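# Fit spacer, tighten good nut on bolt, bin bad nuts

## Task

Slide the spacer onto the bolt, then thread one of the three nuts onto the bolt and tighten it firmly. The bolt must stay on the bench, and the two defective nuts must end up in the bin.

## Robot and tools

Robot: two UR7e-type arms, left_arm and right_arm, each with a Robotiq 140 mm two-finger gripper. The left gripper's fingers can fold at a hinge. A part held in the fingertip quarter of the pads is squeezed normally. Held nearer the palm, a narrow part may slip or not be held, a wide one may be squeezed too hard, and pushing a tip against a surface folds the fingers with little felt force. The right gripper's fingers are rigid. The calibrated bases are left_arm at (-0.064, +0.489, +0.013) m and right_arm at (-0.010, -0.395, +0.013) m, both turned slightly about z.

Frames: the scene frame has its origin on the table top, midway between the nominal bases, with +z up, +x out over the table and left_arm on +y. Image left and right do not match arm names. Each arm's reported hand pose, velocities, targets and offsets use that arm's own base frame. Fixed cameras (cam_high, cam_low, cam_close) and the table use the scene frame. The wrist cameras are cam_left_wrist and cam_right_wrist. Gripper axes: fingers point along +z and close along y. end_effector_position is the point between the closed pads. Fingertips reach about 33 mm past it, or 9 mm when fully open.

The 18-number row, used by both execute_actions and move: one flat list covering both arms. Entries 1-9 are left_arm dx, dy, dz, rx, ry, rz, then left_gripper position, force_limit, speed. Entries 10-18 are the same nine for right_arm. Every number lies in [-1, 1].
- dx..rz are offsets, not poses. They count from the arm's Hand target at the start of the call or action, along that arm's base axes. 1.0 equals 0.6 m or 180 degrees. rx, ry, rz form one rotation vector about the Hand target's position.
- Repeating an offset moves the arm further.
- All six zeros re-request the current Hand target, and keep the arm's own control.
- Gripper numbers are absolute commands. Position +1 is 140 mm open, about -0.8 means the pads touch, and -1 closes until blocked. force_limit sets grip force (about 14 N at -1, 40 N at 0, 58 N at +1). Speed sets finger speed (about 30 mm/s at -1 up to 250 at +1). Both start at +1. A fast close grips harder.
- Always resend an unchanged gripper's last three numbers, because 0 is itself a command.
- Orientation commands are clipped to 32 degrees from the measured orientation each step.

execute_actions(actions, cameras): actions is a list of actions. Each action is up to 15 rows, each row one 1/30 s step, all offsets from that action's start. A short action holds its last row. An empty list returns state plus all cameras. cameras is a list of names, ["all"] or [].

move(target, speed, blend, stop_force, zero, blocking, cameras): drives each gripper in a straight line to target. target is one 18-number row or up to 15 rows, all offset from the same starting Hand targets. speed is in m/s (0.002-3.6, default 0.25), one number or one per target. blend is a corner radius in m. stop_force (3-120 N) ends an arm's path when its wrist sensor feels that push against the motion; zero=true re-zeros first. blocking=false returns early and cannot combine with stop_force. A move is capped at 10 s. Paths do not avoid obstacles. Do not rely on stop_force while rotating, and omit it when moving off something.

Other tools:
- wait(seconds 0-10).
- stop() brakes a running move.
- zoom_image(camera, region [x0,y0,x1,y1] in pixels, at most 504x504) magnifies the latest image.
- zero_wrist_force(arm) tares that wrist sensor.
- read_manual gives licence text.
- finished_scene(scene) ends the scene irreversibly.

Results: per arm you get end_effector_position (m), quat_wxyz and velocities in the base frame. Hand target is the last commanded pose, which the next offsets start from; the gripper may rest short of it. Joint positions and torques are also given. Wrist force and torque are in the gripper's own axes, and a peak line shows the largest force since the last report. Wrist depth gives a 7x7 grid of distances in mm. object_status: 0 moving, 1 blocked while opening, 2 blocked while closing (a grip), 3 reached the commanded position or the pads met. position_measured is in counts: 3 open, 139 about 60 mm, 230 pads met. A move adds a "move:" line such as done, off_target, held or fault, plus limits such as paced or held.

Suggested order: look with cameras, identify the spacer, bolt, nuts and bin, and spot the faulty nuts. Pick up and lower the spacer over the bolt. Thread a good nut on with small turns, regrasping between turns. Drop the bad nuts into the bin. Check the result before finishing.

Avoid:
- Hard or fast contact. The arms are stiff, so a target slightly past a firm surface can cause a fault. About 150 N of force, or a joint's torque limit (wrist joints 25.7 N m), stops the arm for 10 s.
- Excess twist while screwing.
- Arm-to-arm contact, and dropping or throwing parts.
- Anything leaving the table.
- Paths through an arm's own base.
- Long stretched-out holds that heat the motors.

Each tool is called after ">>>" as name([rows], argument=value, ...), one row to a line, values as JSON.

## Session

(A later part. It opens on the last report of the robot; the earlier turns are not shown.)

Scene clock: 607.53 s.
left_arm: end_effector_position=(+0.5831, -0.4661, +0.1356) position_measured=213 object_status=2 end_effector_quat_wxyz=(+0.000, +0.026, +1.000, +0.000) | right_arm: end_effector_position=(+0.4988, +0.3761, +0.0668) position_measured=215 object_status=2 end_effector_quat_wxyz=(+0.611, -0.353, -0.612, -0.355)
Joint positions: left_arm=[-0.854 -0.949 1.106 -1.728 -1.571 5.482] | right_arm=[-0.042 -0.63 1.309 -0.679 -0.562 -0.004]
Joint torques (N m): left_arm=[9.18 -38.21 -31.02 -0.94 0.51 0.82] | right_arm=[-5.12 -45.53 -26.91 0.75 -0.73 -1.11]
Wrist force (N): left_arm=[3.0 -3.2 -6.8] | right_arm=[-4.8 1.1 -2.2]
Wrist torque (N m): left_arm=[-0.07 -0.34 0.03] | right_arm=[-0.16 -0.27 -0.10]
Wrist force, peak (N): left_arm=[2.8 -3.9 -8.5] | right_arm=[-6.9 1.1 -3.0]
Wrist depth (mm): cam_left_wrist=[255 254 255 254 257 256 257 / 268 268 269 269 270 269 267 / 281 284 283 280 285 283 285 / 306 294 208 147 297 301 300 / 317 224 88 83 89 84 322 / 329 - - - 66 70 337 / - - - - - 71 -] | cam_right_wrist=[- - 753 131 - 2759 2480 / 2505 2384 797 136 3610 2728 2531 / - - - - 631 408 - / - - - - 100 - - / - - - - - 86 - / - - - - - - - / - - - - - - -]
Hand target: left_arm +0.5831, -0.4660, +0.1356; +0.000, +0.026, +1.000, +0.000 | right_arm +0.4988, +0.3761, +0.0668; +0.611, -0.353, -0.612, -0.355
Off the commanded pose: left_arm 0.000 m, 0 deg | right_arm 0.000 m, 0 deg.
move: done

>>> move([
  [0,0,0.0008,0,0,0,-0.5,1,-1,0,0,0,0,0,0,-1,1,-1],
  [0,0,0.0008,0,0,0.6111,-0.5,1,-1,0,0,0,0,0,0,-1,1,-1],
  [0,0,0.0008,0,0,-0.7778,-0.5,1,-1,0,0,0,0,0,0,-1,1,-1],
  [0,0,0.0008,0,0,-0.1667,-0.5,1,-1,0,0,0,0,0,0,-1,1,-1],
  [0,0,0.0008,0,0,0.4444,-0.5,1,-1,0,0,0,0,0,0,-1,1,-1],
  [0,0,0.0008,0,0,-0.9444,-0.5,1,-1,0,0,0,0,0,0,-1,1,-1],
  [0,0,0.0008,0,0,-0.3333,-0.5,1,-1,0,0,0,0,0,0,-1,1,-1],
], speed=1.5, blend=[0,0.02,0.02,0.02,0.02,0.02,0])

>>> move([
  [0,0,0,0,0,0,-1,1,-1,0,0,0,0,0,0,-1,1,-1],
  [0,0,-0.00064,0,0,-0.6111,-1,1,-1,0,0,0,0,0,0,-1,1,-1],
  [0,0,-0.00127,0,0,0.7778,-1,1,-1,0,0,0,0,0,0,-1,1,-1],
  [0,0,-0.00191,0,0,0.1667,-1,1,-1,0,0,0,0,0,0,-1,1,-1],
  [0,0,-0.00255,0,0,-0.4444,-1,1,-1,0,0,0,0,0,0,-1,1,-1],
  [0,0,-0.00318,0,0,0.9444,-1,1,-1,0,0,0,0,0,0,-1,1,-1],
  [0,0,-0.00382,0,0,0.3333,-1,1,-1,0,0,0,0,0,0,-1,1,-1],
], speed=1.2, blend=[0,0.0003,0.0003,0.0003,0.0003,0.0003,0], cameras=["cam_right_wrist", "cam_left_wrist"])

>>> zoom_image(camera="cam_right_wrist", region=[430, 80, 535, 220])

>>> zoom_image(camera="cam_left_wrist", region=[440, 215, 500, 275])

Scene clock: 637.17 s.
left_arm: end_effector_position=(+0.5831, -0.4660, +0.1361) position_measured=192 object_status=3 end_effector_quat_wxyz=(+0.000, +0.523, +0.852, +0.000) | right_arm: end_effector_position=(+0.4988, +0.3761, +0.0668) position_measured=215 object_status=2 end_effector_quat_wxyz=(+0.611, -0.353, -0.612, -0.355)
Joint positions: left_arm=[-0.854 -0.95 1.106 -1.727 -1.571 -6.037] | right_arm=[-0.042 -0.63 1.309 -0.679 -0.562 -0.004]
Joint torques (N m): left_arm=[-6.09 -64 -14.34 -1.47 0.21 -0.92] | right_arm=[-3.72 -53.54 -25.51 0.84 2.06 -1.15]
Wrist force (N): left_arm=[1.0 -0.7 -1.9] | right_arm=[0.5 -1.7 -3.1]
Wrist torque (N m): left_arm=[-0.12 -0.39 -0.16] | right_arm=[-0.07 -0.22 -0.19]
Wrist force, peak (N): left_arm=[3.0 -3.3 -7.2] | right_arm=[-5.7 0.9 -2.5]
Wrist depth (mm): cam_left_wrist=[255 255 254 257 256 256 258 / 268 268 267 267 269 270 271 / 283 284 283 282 284 285 288 / 300 300 299 173 297 300 302 / 313 314 85 210 89 85 309 / - - - 332 - 68 337 / - - - 244 - 69 -] | cam_right_wrist=[- 3273 753 134 3273 2855 2384 / - - 800 - 4546 2669 2759 / 2759 586 - 155 - 406 - / - - 334 - 100 - - / - - - - - 86 - / - - - - - - - / - - - - - - -]
Hand target: left_arm +0.5831, -0.4660, +0.1361; +0.000, +0.523, +0.853, +0.000 | right_arm +0.4988, +0.3761, +0.0668; +0.611, -0.353, -0.612, -0.355
Off the commanded pose: left_arm 0.000 m, 0 deg | right_arm 0.000 m, 0 deg.
move: done

Scene clock: 643.93 s.
left_arm: end_effector_position=(+0.5831, -0.4660, +0.1338) position_measured=213 object_status=2 end_effector_quat_wxyz=(+0.000, +0.026, +1.000, +0.000) | right_arm: end_effector_position=(+0.4988, +0.3761, +0.0669) position_measured=215 object_status=2 end_effector_quat_wxyz=(+0.611, -0.353, -0.612, -0.355)
Joint positions: left_arm=[-0.854 -0.949 1.11 -1.732 -1.571 5.482] | right_arm=[-0.042 -0.63 1.309 -0.679 -0.562 -0.004]
Joint torques (N m): left_arm=[8.69 -38.68 -30.63 -0.95 0.3 0.8] | right_arm=[-3.31 -55.29 -25.78 0.88 -2.4 -0.9]
Wrist force (N): left_arm=[1.9 -3.7 -6.2] | right_arm=[-3.5 0.5 -1.3]
Wrist torque (N m): left_arm=[0.00 -0.37 0.03] | right_arm=[-0.20 -0.27 -0.12]
Wrist force, peak (N): left_arm=[2.4 -5.1 -7.9] | right_arm=[-6.4 1.1 -2.4]
Wrist depth (mm): cam_left_wrist=[254 254 253 253 255 255 255 / 266 266 267 267 268 268 268 / 280 279 281 278 283 281 284 / 298 292 205 146 302 299 296 / 316 228 88 83 89 84 318 / - - - - 66 70 334 / - - - - - 71 -] | cam_right_wrist=[- 2958 760 131 - 2822 2612 / 2480 3273 789 136 - 2531 2669 / 1805 - 667 - - - - / - - - - 99 - - / - - - - - 86 - / - - - - - - - / - - - - - - -]
Hand target: left_arm +0.5831, -0.4660, +0.1338; +0.000, +0.026, +1.000, +0.000 | right_arm +0.4988, +0.3761, +0.0668; +0.611, -0.353, -0.612, -0.355
Off the commanded pose: left_arm 0.000 m, 0 deg | right_arm 0.000 m, 0 deg.
move: done
camera_calibration:
cam_left_wrist: T_world_to_cam=[[0.0394051, 0.999213, -0.00456903, 0.455591], [0.944215, -0.0357392, 0.327384, -0.602712], [0.326963, -0.0172147, -0.94488, 0.0723276], [0, 0, 0, 1]] pos_world=[0.527489, -0.475527, 0.26774]
cam_right_wrist: T_world_to_cam=[[0.857385, 0.514045, -0.0254805, -0.61129], [0.161091, -0.315048, -0.935304, 0.101372], [-0.488816, 0.797811, -0.352926, 0.109863], [0, 0, 0, 1]] pos_world=[0.561484, 0.258518, 0.118011]
Images, in order (width x height): cam_left_wrist 896x504, cam_right_wrist 896x504.

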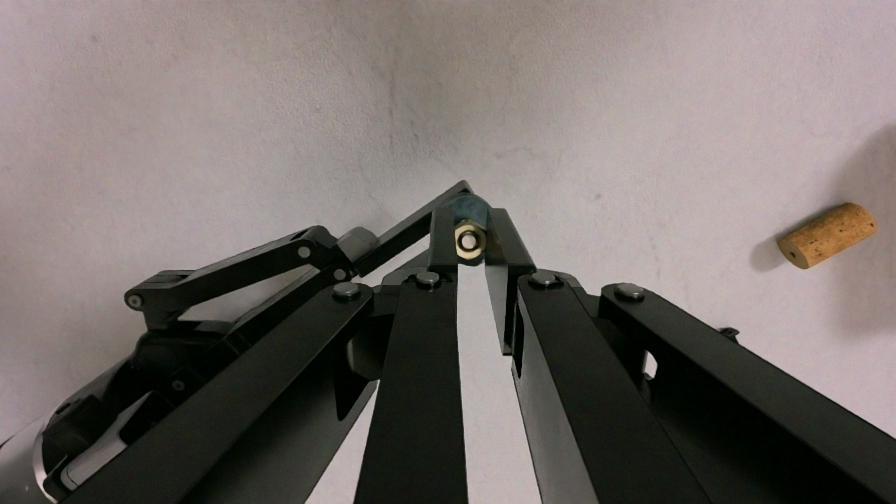

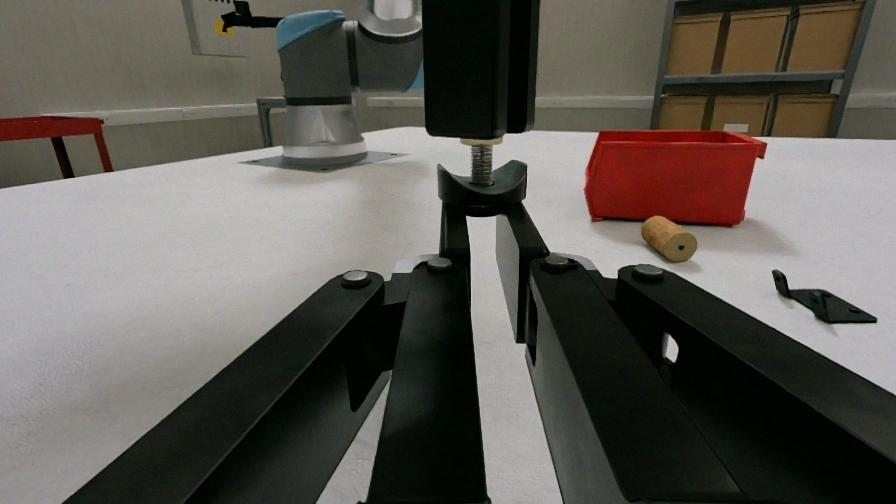

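Scaled by 3.600 from the camera's 896x504 image, which has a finer 1280x720 frame.

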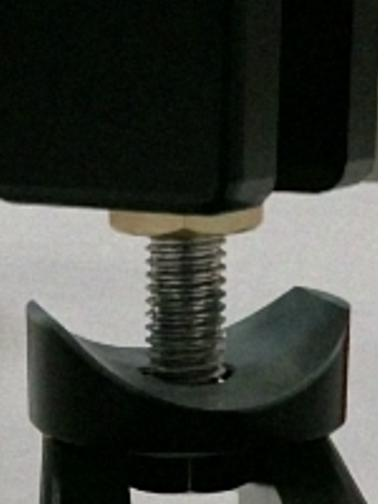

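Scaled by 8.400 from the camera's 896x504 image, which has a finer 1280x720 frame.

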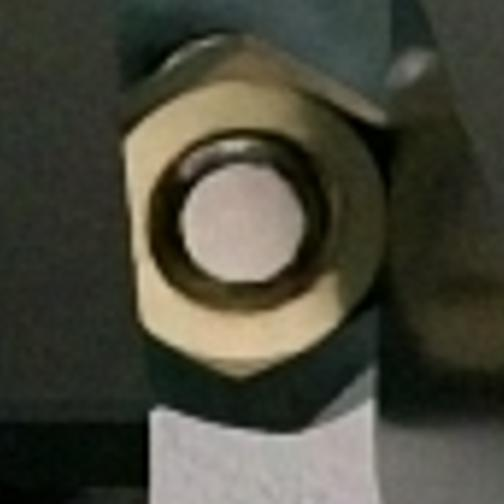

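>>> move([
  [0,-0.00017,0.0008,0,0,0,-0.5,1,-1,0,0,0,0,0,0,-1,1,-1],
  [0,-0.00017,0.0008,0,0,0.6111,-0.5,1,-1,0,0,0,0,0,0,-1,1,-1],
  [0,-0.00017,0.0008,0,0,-0.7778,-0.5,1,-1,0,0,0,0,0,0,-1,1,-1],
  [0,-0.00017,0.0008,0,0,-0.1667,-0.5,1,-1,0,0,0,0,0,0,-1,1,-1],
  [0,-0.00017,0.0008,0,0,0.4444,-0.5,1,-1,0,0,0,0,0,0,-1,1,-1],
  [0,-0.00017,0.0008,0,0,-0.9444,-0.5,1,-1,0,0,0,0,0,0,-1,1,-1],
  [0,-0.00017,0.0008,0,0,-0.3333,-0.5,1,-1,0,0,0,0,0,0,-1,1,-1],
], speed=1.5, blend=[0,0.02,0.02,0.02,0.02,0.02,0])

>>> move([
  [0,0,0,0,0,0,-1,1,-1,0,0,0,0,0,0,-1,1,-1],
  [0,0,-0.00064,0,0,-0.6111,-1,1,-1,0,0,0,0,0,0,-1,1,-1],
  [0,0,-0.00127,0,0,0.7778,-1,1,-1,0,0,0,0,0,0,-1,1,-1],
  [0,0,-0.00191,0,0,0.1667,-1,1,-1,0,0,0,0,0,0,-1,1,-1],
  [0,0,-0.00255,0,0,-0.4444,-1,1,-1,0,0,0,0,0,0,-1,1,-1],
  [0,0,-0.00318,0,0,0.9444,-1,1,-1,0,0,0,0,0,0,-1,1,-1],
  [0,0,-0.00382,0,0,0.3333,-1,1,-1,0,0,0,0,0,0,-1,1,-1],
], speed=1.2, blend=[0,0.0003,0.0003,0.0003,0.0003,0.0003,0])

>>> move([
  [0,0,0.0008,0,0,0,-0.5,1,-1,0,0,0,0,0,0,-1,1,-1],
  [0,0,0.0008,0,0,0.6111,-0.5,1,-1,0,0,0,0,0,0,-1,1,-1],
  [0,0,0.0008,0,0,-0.7778,-0.5,1,-1,0,0,0,0,0,0,-1,1,-1],
  [0,0,0.0008,0,0,-0.1667,-0.5,1,-1,0,0,0,0,0,0,-1,1,-1],
  [0,0,0.0008,0,0,0.4444,-0.5,1,-1,0,0,0,0,0,0,-1,1,-1],
  [0,0,0.0008,0,0,-0.9444,-0.5,1,-1,0,0,0,0,0,0,-1,1,-1],
  [0,0,0.0008,0,0,-0.3333,-0.5,1,-1,0,0,0,0,0,0,-1,1,-1],
], speed=1.5, blend=[0,0.02,0.02,0.02,0.02,0.02,0])

>>> move([
  [0,0,0,0,0,0,-1,1,-1,0,0,0,0,0,0,-1,1,-1],
  [0,0,-0.00064,0,0,-0.6111,-1,1,-1,0,0,0,0,0,0,-1,1,-1],
  [0,0,-0.00127,0,0,0.7778,-1,1,-1,0,0,0,0,0,0,-1,1,-1],
  [0,0,-0.00191,0,0,0.1667,-1,1,-1,0,0,0,0,0,0,-1,1,-1],
  [0,0,-0.00255,0,0,-0.4444,-1,1,-1,0,0,0,0,0,0,-1,1,-1],
  [0,0,-0.00318,0,0,0.9444,-1,1,-1,0,0,0,0,0,0,-1,1,-1],
  [0,0,-0.00382,0,0,0.3333,-1,1,-1,0,0,0,0,0,0,-1,1,-1],
], speed=1.2, blend=[0,0.0003,0.0003,0.0003,0.0003,0.0003,0], cameras=["cam_right_wrist", "cam_left_wrist"])

>>> zoom_image(camera="cam_right_wrist", region=[430, 80, 535, 220])

>>> zoom_image(camera="cam_left_wrist", region=[440, 215, 500, 275])

Scene clock: 659.27 s.
left_arm: end_effector_position=(+0.5831, -0.4662, +0.1343) position_measured=192 object_status=3 end_effector_quat_wxyz=(+0.000, +0.523, +0.852, +0.000) | right_arm: end_effector_position=(+0.4988, +0.3761, +0.0669) position_measured=215 object_status=2 end_effector_quat_wxyz=(+0.611, -0.353, -0.612, -0.355)
Joint positions: left_arm=[-0.854 -0.949 1.109 -1.731 -1.571 -6.037] | right_arm=[-0.042 -0.63 1.309 -0.679 -0.562 -0.004]
Joint torques (N m): left_arm=[-6.04 -64.44 -14.19 -1.64 0.1 -1.08] | right_arm=[-1 -45.02 -24.34 0.85 2.27 -0.88]
Wrist force (N): left_arm=[0.9 -0.8 -2.1] | right_arm=[0.7 -1.7 -3.0]
Wrist torque (N m): left_arm=[-0.14 -0.38 -0.16] | right_arm=[-0.08 -0.24 -0.19]
Wrist force, peak (N): left_arm=[2.0 -4.1 -6.3] | right_arm=[-4.6 0.4 -1.3]
Wrist depth (mm): cam_left_wrist=[254 254 254 254 253 256 250 / 267 266 264 267 269 266 272 / 281 281 285 278 283 283 283 / 297 295 299 173 296 299 300 / 315 313 88 207 89 90 316 / - - - 328 - 68 333 / - - - 241 - 69 -] | cam_right_wrist=[- 3777 760 133 4233 2698 2480 / 2135 2958 789 - 4384 2584 2557 / - - 735 153 - - - / - - - - 100 - - / - - - - - 86 - / - - - - - - - / - - - - - - -]
Hand target: left_arm +0.5831, -0.4662, +0.1343; +0.000, +0.523, +0.853, +0.000 | right_arm +0.4988, +0.3761, +0.0668; +0.611, -0.353, -0.612, -0.355
Off the commanded pose: left_arm 0.000 m, 0 deg | right_arm 0.000 m, 0 deg.
move: done

Scene clock: 666.03 s.
left_arm: end_effector_position=(+0.5831, -0.4661, +0.1320) position_measured=214 object_status=2 end_effector_quat_wxyz=(+0.000, +0.026, +1.000, +0.000) | right_arm: end_effector_position=(+0.4988, +0.3761, +0.0668) position_measured=215 object_status=2 end_effector_quat_wxyz=(+0.611, -0.353, -0.612, -0.355)
Joint positions: left_arm=[-0.854 -0.948 1.113 -1.736 -1.571 5.482] | right_arm=[-0.042 -0.63 1.309 -0.679 -0.562 -0.004]
Joint torques (N m): left_arm=[8.6 -38.86 -30.41 -1.06 0.25 0.69] | right_arm=[-0.68 -45.59 -24.6 0.98 -1.83 -0.69]
Wrist force (N): left_arm=[1.6 -3.9 -5.9] | right_arm=[-3.2 0.3 -0.9]
Wrist torque (N m): left_arm=[-0.02 -0.39 0.03] | right_arm=[-0.16 -0.24 -0.13]
Wrist force, peak (N): left_arm=[2.1 -5.5 -7.3] | right_arm=[-6.2 0.8 -2.3]
Wrist depth (mm): cam_left_wrist=[249 251 252 251 255 254 252 / 265 263 266 265 265 265 268 / 279 278 280 278 275 280 281 / 294 290 203 147 293 296 292 / 314 217 88 83 89 309 317 / 325 - - - 66 70 - / - - - - - 71 -] | cam_right_wrist=[- 2728 760 131 3458 2888 2294 / 1792 3558 792 136 3458 2698 2612 / 2192 - 800 150 434 - - / - - - - 101 - - / - - - - - 87 - / 215 - - - - - - / - - - - - - -]
Hand target: left_arm +0.5831, -0.4662, +0.1320; +0.000, +0.026, +1.000, +0.000 | right_arm +0.4988, +0.3761, +0.0668; +0.611, -0.353, -0.612, -0.355
Off the commanded pose: left_arm 0.000 m, 0 deg | right_arm 0.000 m, 0 deg.
move: done

Scene clock: 671.60 s.
left_arm: end_effector_position=(+0.5831, -0.4662, +0.1325) position_measured=192 object_status=3 end_effector_quat_wxyz=(+0.000, +0.523, +0.852, +0.000) | right_arm: end_effector_position=(+0.4988, +0.3761, +0.0668) position_measured=215 object_status=2 end_effector_quat_wxyz=(+0.611, -0.353, -0.612, -0.355)
Joint positions: left_arm=[-0.854 -0.948 1.112 -1.735 -1.571 -6.037] | right_arm=[-0.042 -0.63 1.309 -0.679 -0.562 -0.004]
Joint torques (N m): left_arm=[-6.4 -63.74 -14.32 -1.64 0.1 -0.86] | right_arm=[0.59 -49.72 -23.18 1.39 -2.3 -0.67]
Wrist force (N): left_arm=[0.9 -0.7 -1.7] | right_arm=[0.4 -2.0 -3.3]
Wrist torque (N m): left_arm=[-0.14 -0.38 -0.16] | right_arm=[-0.12 -0.19 -0.19]
Wrist force, peak (N): left_arm=[1.5 -3.7 -5.3] | right_arm=[-3.8 0.2 -1.1]
Wrist depth (mm): cam_left_wrist=[253 254 253 252 252 254 253 / 265 265 265 266 266 266 267 / 280 279 279 278 281 278 282 / 296 298 297 171 290 299 296 / 314 311 88 205 89 90 317 / 330 - - 329 - 68 332 / - - - 235 - 69 -] | cam_right_wrist=[- 3318 753 133 3188 2669 2557 / - - 789 148 4092 2923 2759 / - - - 154 436 413 502 / - - 375 109 101 346 - / - 264 - - - 86 - / - - - - - - - / - - - - - - -]
Hand target: left_arm +0.5831, -0.4662, +0.1325; +0.000, +0.523, +0.853, +0.000 | right_arm +0.4988, +0.3761, +0.0668; +0.611, -0.353, -0.612, -0.355
Off the commanded pose: left_arm 0.000 m, 0 deg | right_arm 0.000 m, 0 deg.
move: done

Scene clock: 678.43 s.
left_arm: end_effector_position=(+0.5831, -0.4661, +0.1302) position_measured=214 object_status=2 end_effector_quat_wxyz=(+0.000, +0.026, +1.000, +0.000) | right_arm: end_effector_position=(+0.4988, +0.3761, +0.0668) position_measured=215 object_status=2 end_effector_quat_wxyz=(+0.611, -0.353, -0.612, -0.355)
Joint positions: left_arm=[-0.854 -0.947 1.116 -1.74 -1.571 5.482] | right_arm=[-0.042 -0.63 1.309 -0.679 -0.562 -0.004]
Joint torques (N m): left_arm=[8.84 -39.15 -30.05 -0.77 0.21 0.75] | right_arm=[2.85 -51.88 -23.08 1.79 1.16 -0.75]
Wrist force (N): left_arm=[1.3 -3.7 -6.2] | right_arm=[-3.3 -0.1 -1.1]
Wrist torque (N m): left_arm=[-0.03 -0.37 0.03] | right_arm=[-0.20 -0.27 -0.14]
Wrist force, peak (N): left_arm=[2.0 -4.8 -7.9] | right_arm=[-6.3 0.3 -2.0]
Wrist depth (mm): cam_left_wrist=[250 250 250 249 250 252 253 / 263 260 263 264 261 265 266 / 272 278 279 275 279 278 275 / 292 290 202 147 302 296 292 / 310 217 93 83 89 89 316 / 222 - - - 66 70 331 / - - - - - 70 -] | cam_right_wrist=[- 2759 758 131 - 3108 2273 / 1964 - 782 136 4721 3069 2728 / - - - 149 418 - - / - 345 - - 100 - - / - 266 - - - 86 - / - - - - - - - / - - - - - - -]
Hand target: left_arm +0.5831, -0.4662, +0.1302; +0.000, +0.026, +1.000, +0.000 | right_arm +0.4988, +0.3761, +0.0668; +0.611, -0.353, -0.612, -0.355
Off the commanded pose: left_arm 0.000 m, 0 deg | right_arm 0.000 m, 0 deg.
move: done
camera_calibration:
cam_left_wrist: T_world_to_cam=[[0.0394051, 0.999213, -0.00456903, 0.455674], [0.944215, -0.0357392, 0.327384, -0.601537], [0.326963, -0.0172147, -0.94488, 0.0689243], [0, 0, 0, 1]] pos_world=[0.527489, -0.475627, 0.26414]
cam_right_wrist: T_world_to_cam=[[0.857385, 0.514045, -0.0254805, -0.61129], [0.161091, -0.315048, -0.935304, 0.101372], [-0.488816, 0.797811, -0.352926, 0.109863], [0, 0, 0, 1]] pos_world=[0.561484, 0.258518, 0.118011]
Images, in order (width x height): cam_left_wrist 896x504, cam_right_wrist 896x504.

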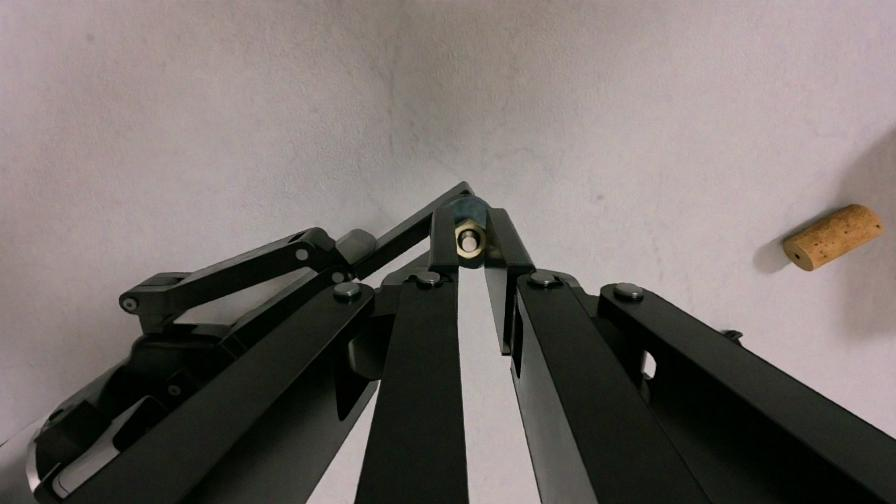

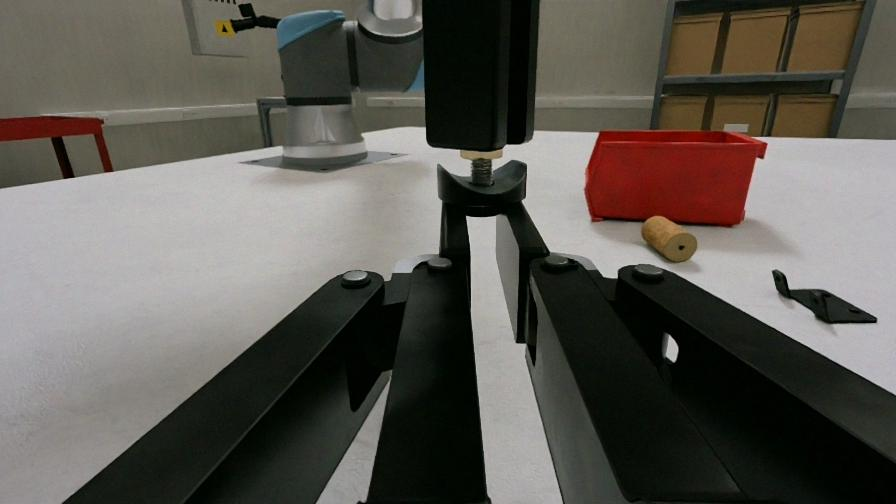

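Scaled by 3.600 from the camera's 896x504 image, which has a finer 1280x720 frame.

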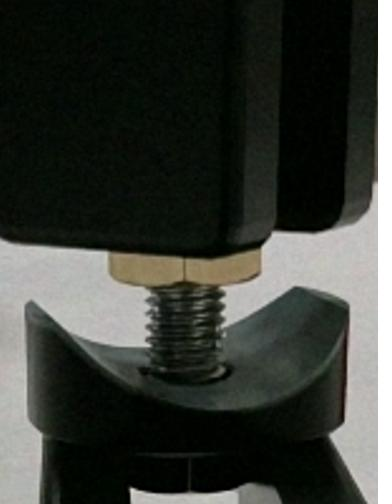

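Scaled by 8.400 from the camera's 896x504 image, which has a finer 1280x720 frame.

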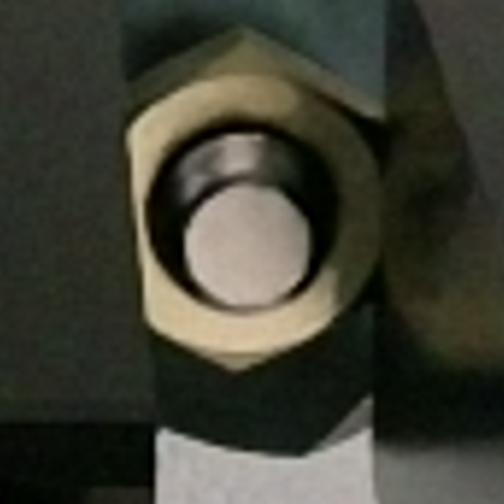

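>>> move([
  [0,-0.00017,0.0007,0,0,0,-0.5,1,-1,0,0,0,0,0,0,-1,1,-1],
  [0,-0.00017,0.0007,0,0,0.6111,-0.5,1,-1,0,0,0,0,0,0,-1,1,-1],
  [0,-0.00017,0.0007,0,0,-0.7778,-0.5,1,-1,0,0,0,0,0,0,-1,1,-1],
  [0,-0.00017,0.0007,0,0,-0.1667,-0.5,1,-1,0,0,0,0,0,0,-1,1,-1],
  [0,-0.00017,0.0007,0,0,0.4444,-0.5,1,-1,0,0,0,0,0,0,-1,1,-1],
  [0,-0.00017,0.0007,0,0,-0.9444,-0.5,1,-1,0,0,0,0,0,0,-1,1,-1],
  [0,-0.00017,0.0007,0,0,-0.3333,-0.5,1,-1,0,0,0,0,0,0,-1,1,-1],
], speed=1.5, blend=[0,0.02,0.02,0.02,0.02,0.02,0])

>>> move([
  [0,0,0,0,0,0,-1,1,-1,0,0,0,0,0,0,-1,1,-1],
  [0,0,-0.00064,0,0,-0.6111,-1,1,-1,0,0,0,0,0,0,-1,1,-1],
  [0,0,-0.00127,0,0,0.7778,-1,1,-1,0,0,0,0,0,0,-1,1,-1],
  [0,0,-0.00191,0,0,0.1667,-1,1,-1,0,0,0,0,0,0,-1,1,-1],
  [0,0,-0.00255,0,0,-0.4444,-1,1,-1,0,0,0,0,0,0,-1,1,-1],
  [0,0,-0.00318,0,0,0.9444,-1,1,-1,0,0,0,0,0,0,-1,1,-1],
  [0,0,-0.00382,0,0,0.3333,-1,1,-1,0,0,0,0,0,0,-1,1,-1],
], speed=1.2, blend=[0,0.0003,0.0003,0.0003,0.0003,0.0003,0], cameras=["cam_right_wrist", "cam_left_wrist"])

>>> zoom_image(camera="cam_right_wrist", region=[430, 120, 535, 220])

Scene clock: 689.77 s.
left_arm: end_effector_position=(+0.5831, -0.4663, +0.1306) position_measured=192 object_status=3 end_effector_quat_wxyz=(+0.000, +0.523, +0.852, +0.000) | right_arm: end_effector_position=(+0.4988, +0.3761, +0.0668) position_measured=215 object_status=2 end_effector_quat_wxyz=(+0.611, -0.353, -0.612, -0.355)
Joint positions: left_arm=[-0.854 -0.947 1.116 -1.739 -1.571 -6.037] | right_arm=[-0.042 -0.63 1.309 -0.679 -0.562 -0.004]
Joint torques (N m): left_arm=[-6.15 -64.57 -15.25 -1.47 0.34 -0.94] | right_arm=[4.11 -56.68 -22.74 2.34 1.32 -0.38]
Wrist force (N): left_arm=[0.8 -0.7 -2.1] | right_arm=[0.9 -1.9 -3.0]
Wrist torque (N m): left_arm=[-0.13 -0.36 -0.16] | right_arm=[-0.12 -0.28 -0.20]
Wrist force, peak (N): left_arm=[1.0 -3.9 -6.3] | right_arm=[-4.5 0.3 -1.1]
Wrist depth (mm): cam_left_wrist=[250 251 250 251 251 251 251 / 264 263 264 265 263 264 265 / 276 277 278 275 280 280 281 / 294 293 296 171 291 297 294 / 312 307 88 112 89 90 314 / 328 - - 230 - 68 332 / - - - 235 - 69 -] | cam_right_wrist=[- 2759 753 742 5580 2790 2407 / - - 789 1169 2888 2728 2728 / - - - 149 438 - - / - - 377 - 101 350 - / - 282 - - - 87 - / - - - - - - - / - - - - - - -]
Hand target: left_arm +0.5831, -0.4663, +0.1306; +0.000, +0.523, +0.853, +0.000 | right_arm +0.4988, +0.3761, +0.0668; +0.611, -0.353, -0.612, -0.355
Off the commanded pose: left_arm 0.000 m, 0 deg | right_arm 0.000 m, 0 deg.
move: done

Scene clock: 696.60 s.
left_arm: end_effector_position=(+0.5831, -0.4663, +0.1283) position_measured=214 object_status=2 end_effector_quat_wxyz=(+0.000, +0.026, +1.000, +0.000) | right_arm: end_effector_position=(+0.4988, +0.3761, +0.0668) position_measured=215 object_status=2 end_effector_quat_wxyz=(+0.611, -0.353, -0.612, -0.355)
Joint positions: left_arm=[-0.854 -0.946 1.12 -1.744 -1.571 5.482] | right_arm=[-0.042 -0.63 1.309 -0.679 -0.562 -0.004]
Joint torques (N m): left_arm=[7.69 -38.78 -29.79 -0.72 0.09 0.72] | right_arm=[5.51 -56.13 -22.49 2.64 1.28 -0.35]
Wrist force (N): left_arm=[0.8 -3.6 -5.5] | right_arm=[-4.5 -0.3 -0.9]
Wrist torque (N m): left_arm=[-0.05 -0.37 0.02] | right_arm=[-0.14 -0.29 -0.17]
Wrist force, peak (N): left_arm=[1.4 -5.5 -7.4] | right_arm=[-6.8 0.0 1.1]
Wrist depth (mm): cam_left_wrist=[247 248 248 249 249 250 254 / 261 257 259 262 263 263 263 / 276 277 275 275 279 277 278 / 290 288 200 147 288 294 287 / 308 214 88 83 89 89 310 / 321 - - - 66 70 328 / - - - - - 71 -] | cam_right_wrist=[- 2640 746 131 3188 2728 2361 / 2455 - 792 136 4092 3031 2531 / 2316 - - 148 431 - - / - - - - 100 - - / - - - - - 86 - / 216 - - - - - - / - - - - - - -]
Hand target: left_arm +0.5831, -0.4663, +0.1283; +0.000, +0.026, +1.000, +0.000 | right_arm +0.4988, +0.3761, +0.0668; +0.611, -0.353, -0.612, -0.355
Off the commanded pose: left_arm 0.000 m, 0 deg | right_arm 0.000 m, 0 deg.
move: done
camera_calibration:
cam_left_wrist: T_world_to_cam=[[0.0394051, 0.999213, -0.00456903, 0.455766], [0.944215, -0.0357392, 0.327384, -0.600951], [0.326963, -0.0172147, -0.94488, 0.0672218], [0, 0, 0, 1]] pos_world=[0.527489, -0.475727, 0.26234]
cam_right_wrist: T_world_to_cam=[[0.857385, 0.514045, -0.0254805, -0.61129], [0.161091, -0.315048, -0.935304, 0.101372], [-0.488816, 0.797811, -0.352926, 0.109863], [0, 0, 0, 1]] pos_world=[0.561484, 0.258518, 0.118011]
Images, in order (width x height): cam_left_wrist 896x504, cam_right_wrist 896x504.

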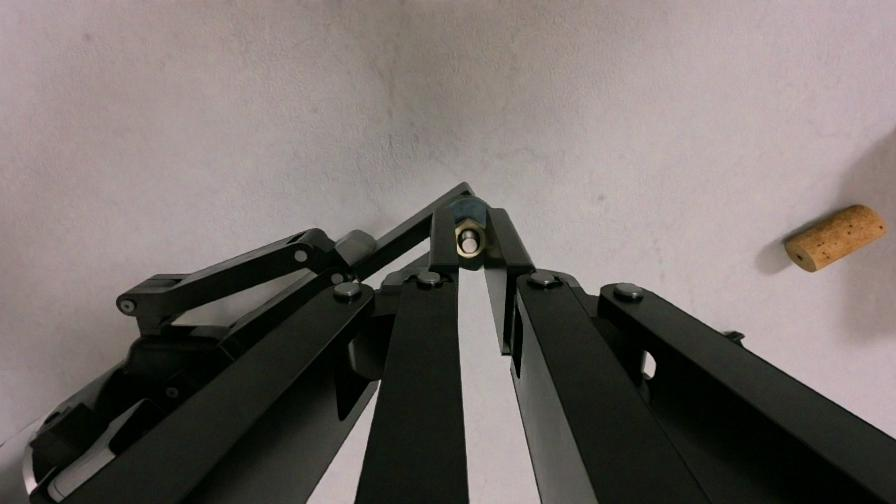

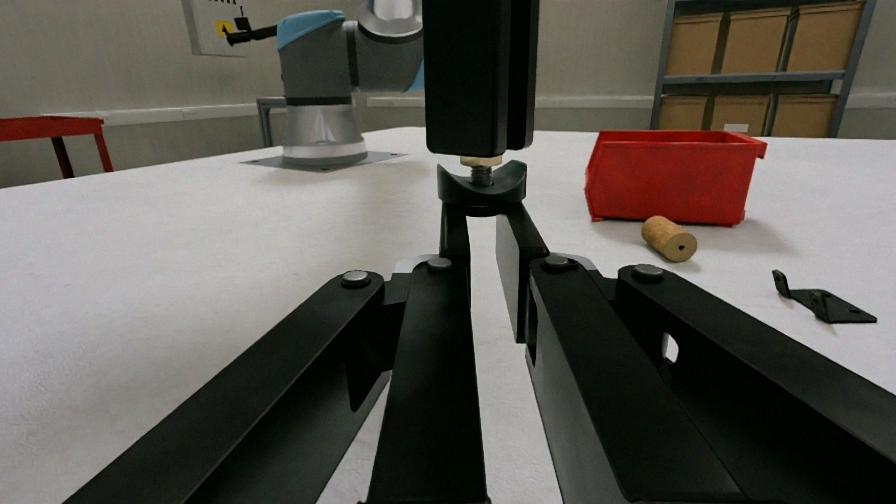

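Scaled by 4.800 from the camera's 896x504 image, which has a finer 1280x720 frame.

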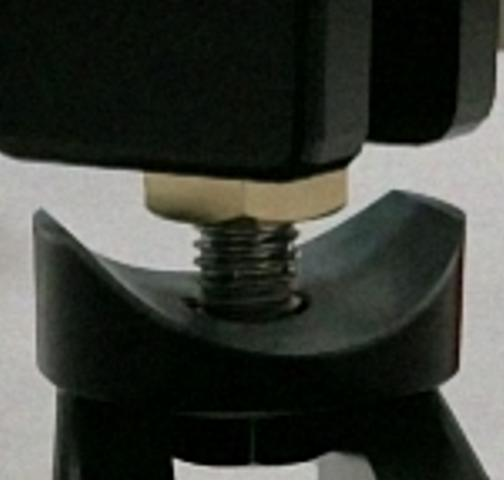

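>>> move([
  [0,0,0.0005,0,0,0,-0.5,1,-1,0,0,0,0,0,0,-1,1,-1],
  [0,0,0.0005,0,0,0.6111,-0.5,1,-1,0,0,0,0,0,0,-1,1,-1],
  [0,0,0.0005,0,0,-0.7778,-0.5,1,-1,0,0,0,0,0,0,-1,1,-1],
  [0,0,0.0005,0,0,-0.1667,-0.5,1,-1,0,0,0,0,0,0,-1,1,-1],
  [0,0,0.0005,0,0,0.4444,-0.5,1,-1,0,0,0,0,0,0,-1,1,-1],
  [0,0,0.0005,0,0,-0.9444,-0.5,1,-1,0,0,0,0,0,0,-1,1,-1],
  [0,0,0.0005,0,0,-0.3333,-0.5,1,-1,0,0,0,0,0,0,-1,1,-1],
], speed=1.5, blend=[0,0.02,0.02,0.02,0.02,0.02,0])

>>> move([
  [0,0,0,0,0,0,-1,1,-1,0,0,0,0,0,0,-1,1,-1],
  [0,0,-0.00064,0,0,-0.6111,-1,1,-1,0,0,0,0,0,0,-1,1,-1],
  [0,0,-0.00127,0,0,0.7778,-1,1,-1,0,0,0,0,0,0,-1,1,-1],
  [0,0,-0.00191,0,0,0.1667,-1,1,-1,0,0,0,0,0,0,-1,1,-1],
  [0,0,-0.00255,0,0,-0.4444,-1,1,-1,0,0,0,0,0,0,-1,1,-1],
  [0,0,-0.00318,0,0,0.9444,-1,1,-1,0,0,0,0,0,0,-1,1,-1],
  [0,0,-0.00382,0,0,0.3333,-1,1,-1,0,0,0,0,0,0,-1,1,-1],
], speed=1.2, blend=[0,0.0003,0.0003,0.0003,0.0003,0.0003,0])

>>> move([
  [0,0,0.0005,0,0,0,-0.5,1,-1,0,0,0,0,0,0,-1,1,-1],
  [0,0,0.0005,0,0,0.6111,-0.5,1,-1,0,0,0,0,0,0,-1,1,-1],
  [0,0,0.0005,0,0,-0.7778,-0.5,1,-1,0,0,0,0,0,0,-1,1,-1],
  [0,0,0.0005,0,0,-0.1667,-0.5,1,-1,0,0,0,0,0,0,-1,1,-1],
  [0,0,0.0005,0,0,0.4444,-0.5,1,-1,0,0,0,0,0,0,-1,1,-1],
  [0,0,0.0005,0,0,-0.9444,-0.5,1,-1,0,0,0,0,0,0,-1,1,-1],
  [0,0,0.0005,0,0,-0.3333,-0.5,1,-1,0,0,0,0,0,0,-1,1,-1],
], speed=1.5, blend=[0,0.02,0.02,0.02,0.02,0.02,0], cameras=["cam_right_wrist", "cam_left_wrist"])

>>> zoom_image(camera="cam_right_wrist", region=[430, 120, 535, 220])

>>> zoom_image(camera="cam_left_wrist", region=[440, 205, 500, 265])

Scene clock: 727.70 s.
left_arm: end_effector_position=(+0.5831, -0.4663, +0.1286) position_measured=192 object_status=3 end_effector_quat_wxyz=(+0.000, +0.523, +0.852, +0.000) | right_arm: end_effector_position=(+0.4988, +0.3761, +0.0668) position_measured=215 object_status=2 end_effector_quat_wxyz=(+0.611, -0.353, -0.612, -0.355)
Joint positions: left_arm=[-0.854 -0.946 1.119 -1.744 -1.571 -6.037] | right_arm=[-0.042 -0.63 1.309 -0.679 -0.562 -0.004]
Joint torques (N m): left_arm=[-6.14 -64.65 -14.97 -1.65 0.19 -0.93] | right_arm=[6.21 -54.02 -20.69 -0.09 0.93 -0.27]
Wrist force (N): left_arm=[0.8 -0.8 -1.9] | right_arm=[0.5 -1.8 -3.0]
Wrist torque (N m): left_arm=[-0.14 -0.35 -0.16] | right_arm=[-0.08 -0.22 -0.19]
Wrist force, peak (N): left_arm=[0.8 -3.6 -6.6] | right_arm=[-4.8 -0.4 -0.8]
Wrist depth (mm): cam_left_wrist=[248 248 247 250 249 249 251 / 261 261 261 263 263 264 264 / 275 276 275 271 277 277 278 / 293 291 290 172 286 293 292 / 314 306 88 202 89 84 313 / 324 - - 321 - 68 324 / - - - 234 - 69 -] | cam_right_wrist=[- 3230 765 789 - 2698 2431 / - 2698 795 3230 3897 2923 2612 / 561 - - 148 - - - / - - - - 100 - - / - - - - - 86 238 / - - - - - - - / - - - - - - -]
Hand target: left_arm +0.5831, -0.4663, +0.1286; +0.000, +0.523, +0.853, +0.000 | right_arm +0.4988, +0.3761, +0.0668; +0.611, -0.353, -0.612, -0.355
Off the commanded pose: left_arm 0.000 m, 0 deg | right_arm 0.000 m, 0 deg.
move: done

Scene clock: 735.03 s.
left_arm: end_effector_position=(+0.5831, -0.4663, +0.1263) position_measured=224 object_status=2 end_effector_quat_wxyz=(+0.000, +0.026, +1.000, +0.000) | right_arm: end_effector_position=(+0.4988, +0.3761, +0.0668) position_measured=215 object_status=2 end_effector_quat_wxyz=(+0.611, -0.353, -0.612, -0.355)
Joint positions: left_arm=[-0.854 -0.945 1.123 -1.749 -1.571 5.482] | right_arm=[-0.042 -0.63 1.309 -0.679 -0.562 -0.004]
Joint torques (N m): left_arm=[5.64 -28.46 -24.05 0.35 -0.82 1] | right_arm=[4.82 -53.96 -20.54 5.5 -0.87 -0.03]
Wrist force (N): left_arm=[0.3 -1.1 -19.8] | right_arm=[-19.3 -2.8 -2.6]
Wrist torque (N m): left_arm=[-0.22 -0.55 -0.12] | right_arm=[-0.17 -0.17 -0.24]
Wrist force, peak (N): left_arm=[0.4 -1.5 -22.2] | right_arm=[-22.1 -2.8 -2.9]
Wrist depth (mm): cam_left_wrist=[246 246 248 247 255 249 249 / 258 260 261 260 261 262 261 / 275 276 270 270 275 276 276 / 290 286 198 131 292 292 288 / 306 214 89 83 89 296 310 / 318 - - - 69 70 328 / - - - - - - -] | cam_right_wrist=[2361 2790 737 133 - 2698 2557 / 2384 3777 792 138 - 2728 2640 / - - 792 149 - 393 - / - - - - 100 341 - / - - - - - 86 - / - - - - - - - / - - - - - - -]
Hand target: left_arm +0.5831, -0.4663, +0.1263; +0.000, +0.026, +1.000, +0.000 | right_arm +0.4988, +0.3761, +0.0668; +0.611, -0.353, -0.612, -0.355
Off the commanded pose: left_arm 0.000 m, 0 deg | right_arm 0.000 m, 0 deg.
move: done

Scene clock: 740.80 s.
left_arm: end_effector_position=(+0.5831, -0.4663, +0.1266) position_measured=192 object_status=3 end_effector_quat_wxyz=(+0.000, +0.523, +0.852, +0.000) | right_arm: end_effector_position=(+0.4988, +0.3761, +0.0668) position_measured=215 object_status=2 end_effector_quat_wxyz=(+0.611, -0.353, -0.612, -0.355)
Joint positions: left_arm=[-0.854 -0.945 1.123 -1.749 -1.571 -6.037] | right_arm=[-0.042 -0.63 1.309 -0.679 -0.562 -0.004]
Joint torques (N m): left_arm=[-6.33 -64.17 -15.07 -1.58 0.18 -1] | right_arm=[4.45 -56.33 -20.02 -0.34 -2.05 -0.08]
Wrist force (N): left_arm=[1.6 -1.1 -2.3] | right_arm=[-0.1 -1.7 -1.1]
Wrist torque (N m): left_arm=[-0.22 -0.53 -0.15] | right_arm=[-0.07 -0.08 -0.19]
Wrist force, peak (N): left_arm=[0.3 -1.1 -19.6] | right_arm=[-19.8 -2.9 -2.5]
Wrist depth (mm): cam_left_wrist=[246 246 246 248 252 249 247 / 259 260 260 260 259 260 262 / 273 276 275 271 278 277 279 / 287 286 291 173 287 289 290 / 312 - 88 112 89 90 310 / 322 - - - - 68 321 / - - - 231 - 69 -] | cam_right_wrist=[- 2759 758 739 - 2557 2384 / 2338 2958 784 165 510 3148 2669 / 2192 - - 150 - - - / - - - - 101 - - / - - - - - 86 - / - - - - - - - / - - - - - - -]
Hand target: left_arm +0.5831, -0.4663, +0.1266; +0.000, +0.523, +0.853, +0.000 | right_arm +0.4988, +0.3761, +0.0668; +0.611, -0.353, -0.612, -0.355
Off the commanded pose: left_arm 0.000 m, 0 deg | right_arm 0.000 m, 0 deg.
move: done
camera_calibration:
cam_left_wrist: T_world_to_cam=[[0.88522, 0.46515, -0.00455342, -0.286443], [0.44083, -0.835732, 0.327446, -0.679872], [0.148506, -0.29187, -0.944859, 0.0416178], [0, 0, 0, 1]] pos_world=[0.547093, -0.422804, 0.26064]
cam_right_wrist: T_world_to_cam=[[0.857385, 0.514045, -0.0254805, -0.61129], [0.161091, -0.315048, -0.935304, 0.101372], [-0.488816, 0.797811, -0.352926, 0.109863], [0, 0, 0, 1]] pos_world=[0.561484, 0.258518, 0.118011]
Images, in order (width x height): cam_left_wrist 896x504, cam_right_wrist 896x504.

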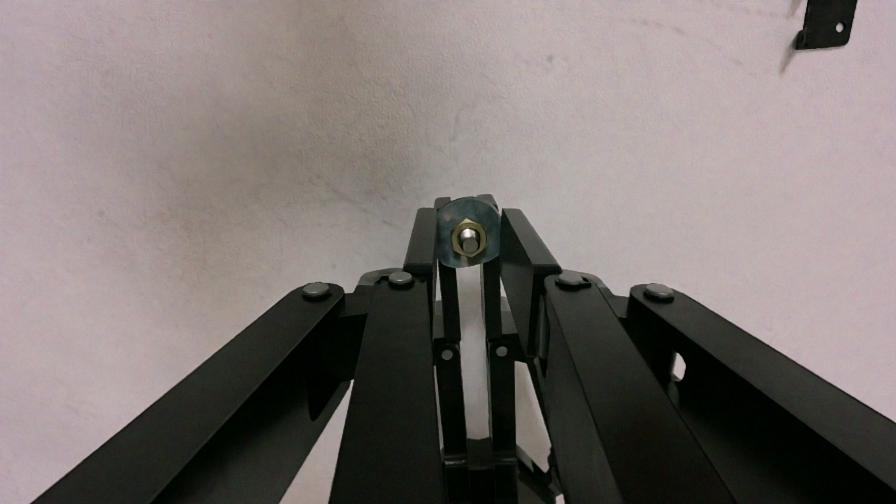

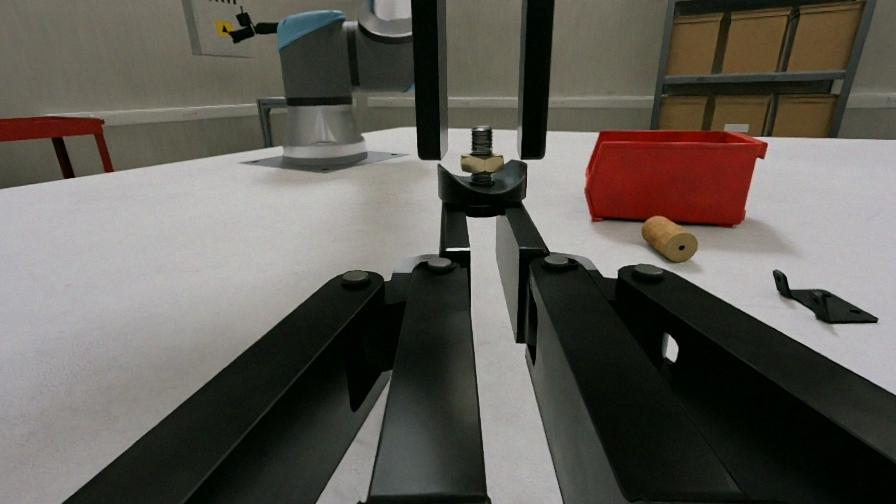

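Scaled by 4.800 from the camera's 896x504 image, which has a finer 1280x720 frame.

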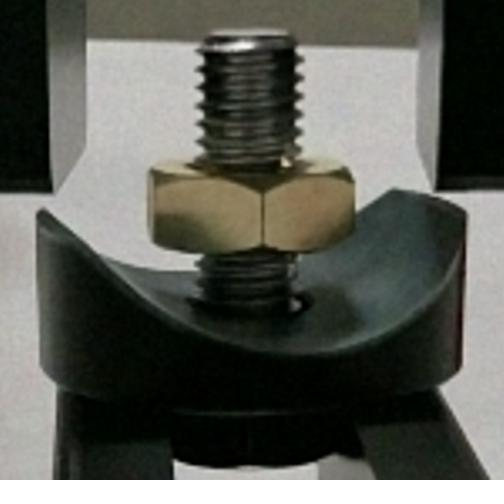

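Scaled by 8.400 from the camera's 896x504 image, which has a finer 1280x720 frame.

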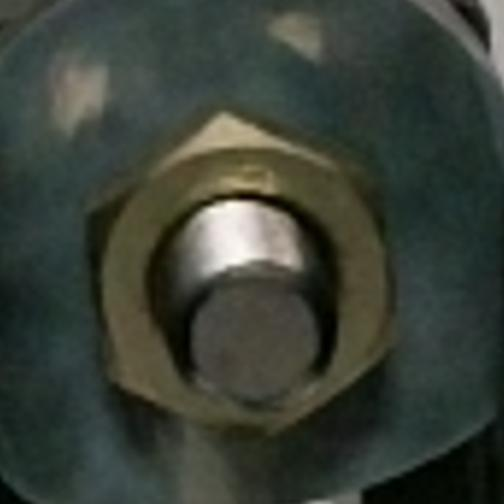

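>>> move([
  [0,0,-0.003,0,0,0.045,-0.5,1,-1,0,0,0,0,0,0,-1,1,-1],
  [0,0,-0.003,0,0,0.045,-1,1,-1,0,0,0,0,0,0,-1,1,-1],
], speed=0.1, blend=[0,0], cameras=["cam_right_wrist", "cam_left_wrist"])

>>> zoom_image(camera="cam_right_wrist", region=[430, 120, 535, 220])

>>> zoom_image(camera="cam_left_wrist", region=[440, 205, 500, 265])

Scene clock: 757.87 s.
left_arm: end_effector_position=(+0.5831, -0.4662, +0.1248) position_measured=213 object_status=0 end_effector_quat_wxyz=(+0.000, +0.461, +0.887, +0.000) | right_arm: end_effector_position=(+0.4988, +0.3761, +0.0668) position_measured=215 object_status=2 end_effector_quat_wxyz=(+0.611, -0.353, -0.612, -0.355)
Joint positions: left_arm=[-0.854 -0.945 1.126 -1.753 -1.571 -6.179] | right_arm=[-0.042 -0.63 1.309 -0.679 -0.562 -0.004]
Joint torques (N m): left_arm=[-7.81 -47.58 -25.72 -1.97 -1.21 -0.73] | right_arm=[1.96 -55.72 -20.36 0.39 -1.54 -0.07]
Wrist force (N): left_arm=[1.8 -0.2 -5.6] | right_arm=[-4.2 -2.9 -1.4]
Wrist torque (N m): left_arm=[-0.29 -0.53 -0.16] | right_arm=[-0.08 -0.13 -0.21]
Wrist force, peak (N): left_arm=[1.8 -0.1 -6.5] | right_arm=[-4.7 -2.8 -1.3]
Wrist depth (mm): cam_left_wrist=[245 244 246 246 245 247 246 / 257 258 260 260 259 259 258 / 272 274 272 270 273 275 273 / 288 289 287 131 289 292 289 / 307 303 88 83 89 96 308 / 320 - - - 66 70 323 / - - - - - 71 -] | cam_right_wrist=[- 2994 751 132 3108 2855 2407 / 2232 2640 755 150 - 2958 2640 / - - - 151 - - - / - - - - 101 - - / - - - - - 86 - / - - - - - - - / - - - - - - -]
Hand target: left_arm +0.5831, -0.4663, +0.1248; +0.000, +0.461, +0.887, +0.000 | right_arm +0.4988, +0.3761, +0.0668; +0.611, -0.353, -0.612, -0.355
Off the commanded pose: left_arm 0.000 m, 0 deg | right_arm 0.000 m, 0 deg.
move: done
camera_calibration:
cam_left_wrist: T_world_to_cam=[[0.810718, 0.585419, -0.00456125, -0.186936], [0.554367, -0.765164, 0.327417, -0.712553], [0.188186, -0.267972, -0.944869, 0.0278249], [0, 0, 0, 1]] pos_world=[0.541332, -0.428327, 0.25874]
cam_right_wrist: T_world_to_cam=[[0.857385, 0.514045, -0.0254805, -0.61129], [0.161091, -0.315048, -0.935304, 0.101372], [-0.488816, 0.797811, -0.352926, 0.109863], [0, 0, 0, 1]] pos_world=[0.561484, 0.258518, 0.118011]
Images, in order (width x height): cam_left_wrist 896x504, cam_right_wrist 896x504.

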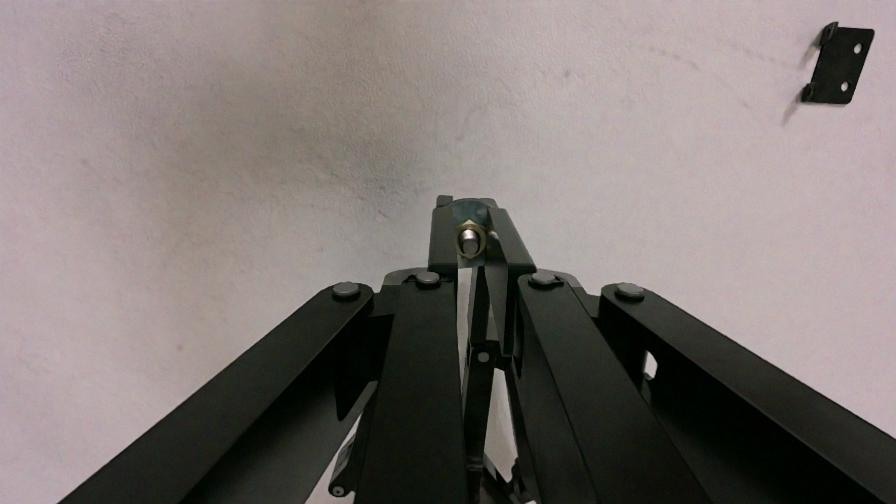

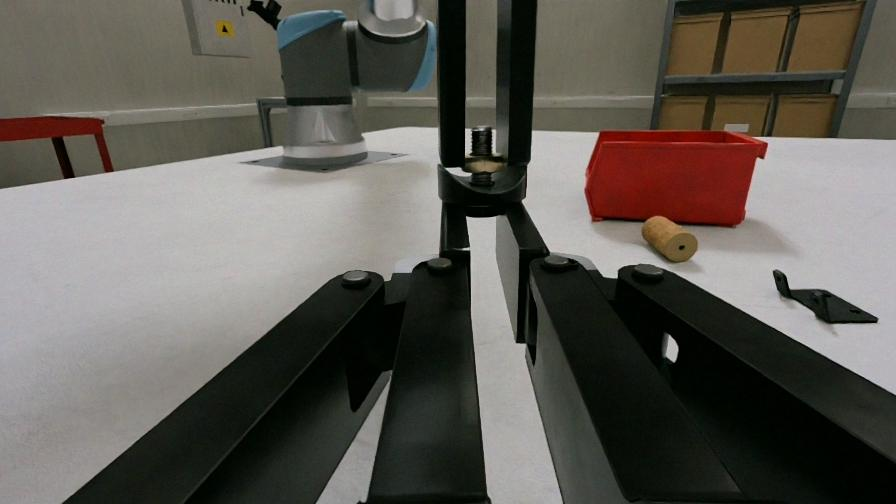

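Scaled by 4.800 from the camera's 896x504 image, which has a finer 1280x720 frame.

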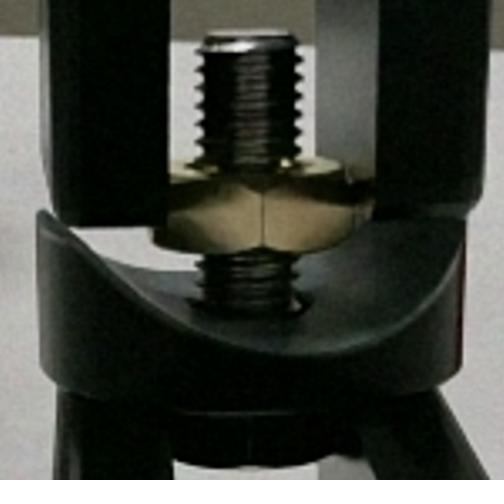

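Scaled by 8.400 from the camera's 896x504 image, which has a finer 1280x720 frame.

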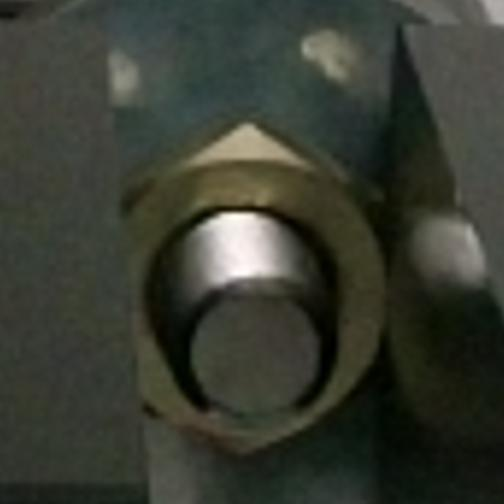

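>>> move([
  [0,0,-0.0004,0,0,-0.5664,-1,1,-1,0,0,0,0,0,0,-1,1,-1],
  [0,0,-0.0010,0,0,0.8672,-1,1,-1,0,0,0,0,0,0,-1,1,-1],
], speed=0.8, blend=[0.0003,0], cameras=["cam_right_wrist"])

>>> zoom_image(camera="cam_right_wrist", region=[430, 120, 535, 220])

Scene clock: 763.13 s.
left_arm: end_effector_position=(+0.5831, -0.4662, +0.1242) position_measured=213 object_status=2 end_effector_quat_wxyz=(+0.000, +0.773, -0.635, +0.000) | right_arm: end_effector_position=(+0.4988, +0.3761, +0.0669) position_measured=215 object_status=2 end_effector_quat_wxyz=(+0.611, -0.353, -0.612, -0.355)
Joint positions: left_arm=[-0.854 -0.944 1.127 -1.753 -1.571 -2.62] | right_arm=[-0.042 -0.63 1.309 -0.679 -0.562 -0.004]
Joint torques (N m): left_arm=[4.8 -40.25 -31.37 -0.56 -0.9 0.82] | right_arm=[2.84 -54.65 -20.04 -0.21 1.91 0.3]
Wrist force (N): left_arm=[3.5 -3.1 -4.4] | right_arm=[-1.9 -3.2 0.8]
Wrist torque (N m): left_arm=[-0.15 -0.48 0.03] | right_arm=[-0.10 -0.11 -0.22]
Wrist force, peak (N): left_arm=[4.6 -2.5 -5.2] | right_arm=[-4.7 -3.0 -1.3]
Wrist depth (mm): cam_left_wrist=[243 244 163 167 245 246 247 / 255 257 257 173 258 259 258 / 267 271 270 181 274 273 275 / 290 283 286 131 288 285 290 / 304 307 89 83 89 84 307 / 319 - - - 66 70 325 / - - - - - 71 -] | cam_right_wrist=[2407 3777 765 135 3363 2455 1980 / 1779 - 789 141 506 2759 2557 / - - - 149 420 418 - / - - - - 100 364 - / - - - - - 86 - / - - - - - - - / - - - - - - -]
Hand target: left_arm +0.5831, -0.4663, +0.1242; +0.000, +0.773, -0.635, +0.000 | right_arm +0.4988, +0.3761, +0.0668; +0.611, -0.353, -0.612, -0.355
Off the commanded pose: left_arm 0.000 m, 0 deg | right_arm 0.000 m, 0 deg.
move: done
camera_calibration:
cam_right_wrist: T_world_to_cam=[[0.857385, 0.514045, -0.0254805, -0.61129], [0.161091, -0.315048, -0.935304, 0.101372], [-0.488816, 0.797811, -0.352926, 0.109863], [0, 0, 0, 1]] pos_world=[0.561484, 0.258518, 0.118011]
Images, in order (width x height): cam_right_wrist 896x504.

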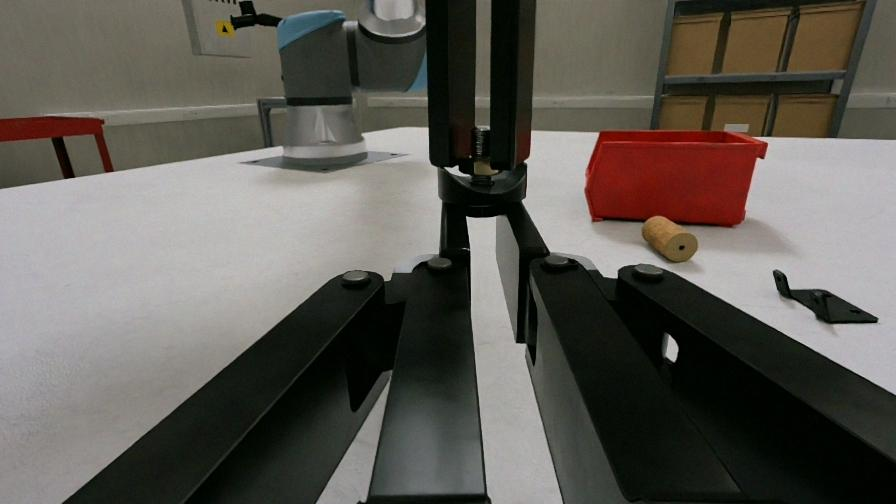

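Scaled by 4.800 from the camera's 896x504 image, which has a finer 1280x720 frame.

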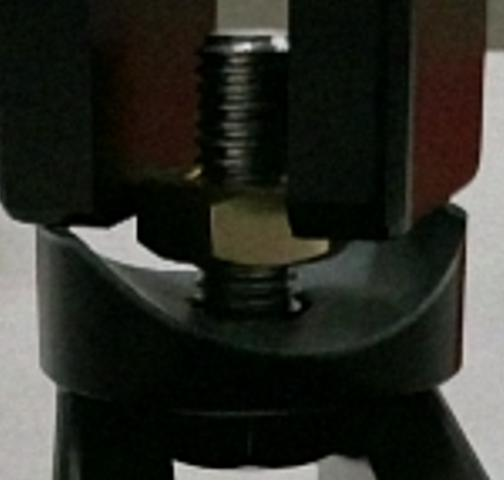

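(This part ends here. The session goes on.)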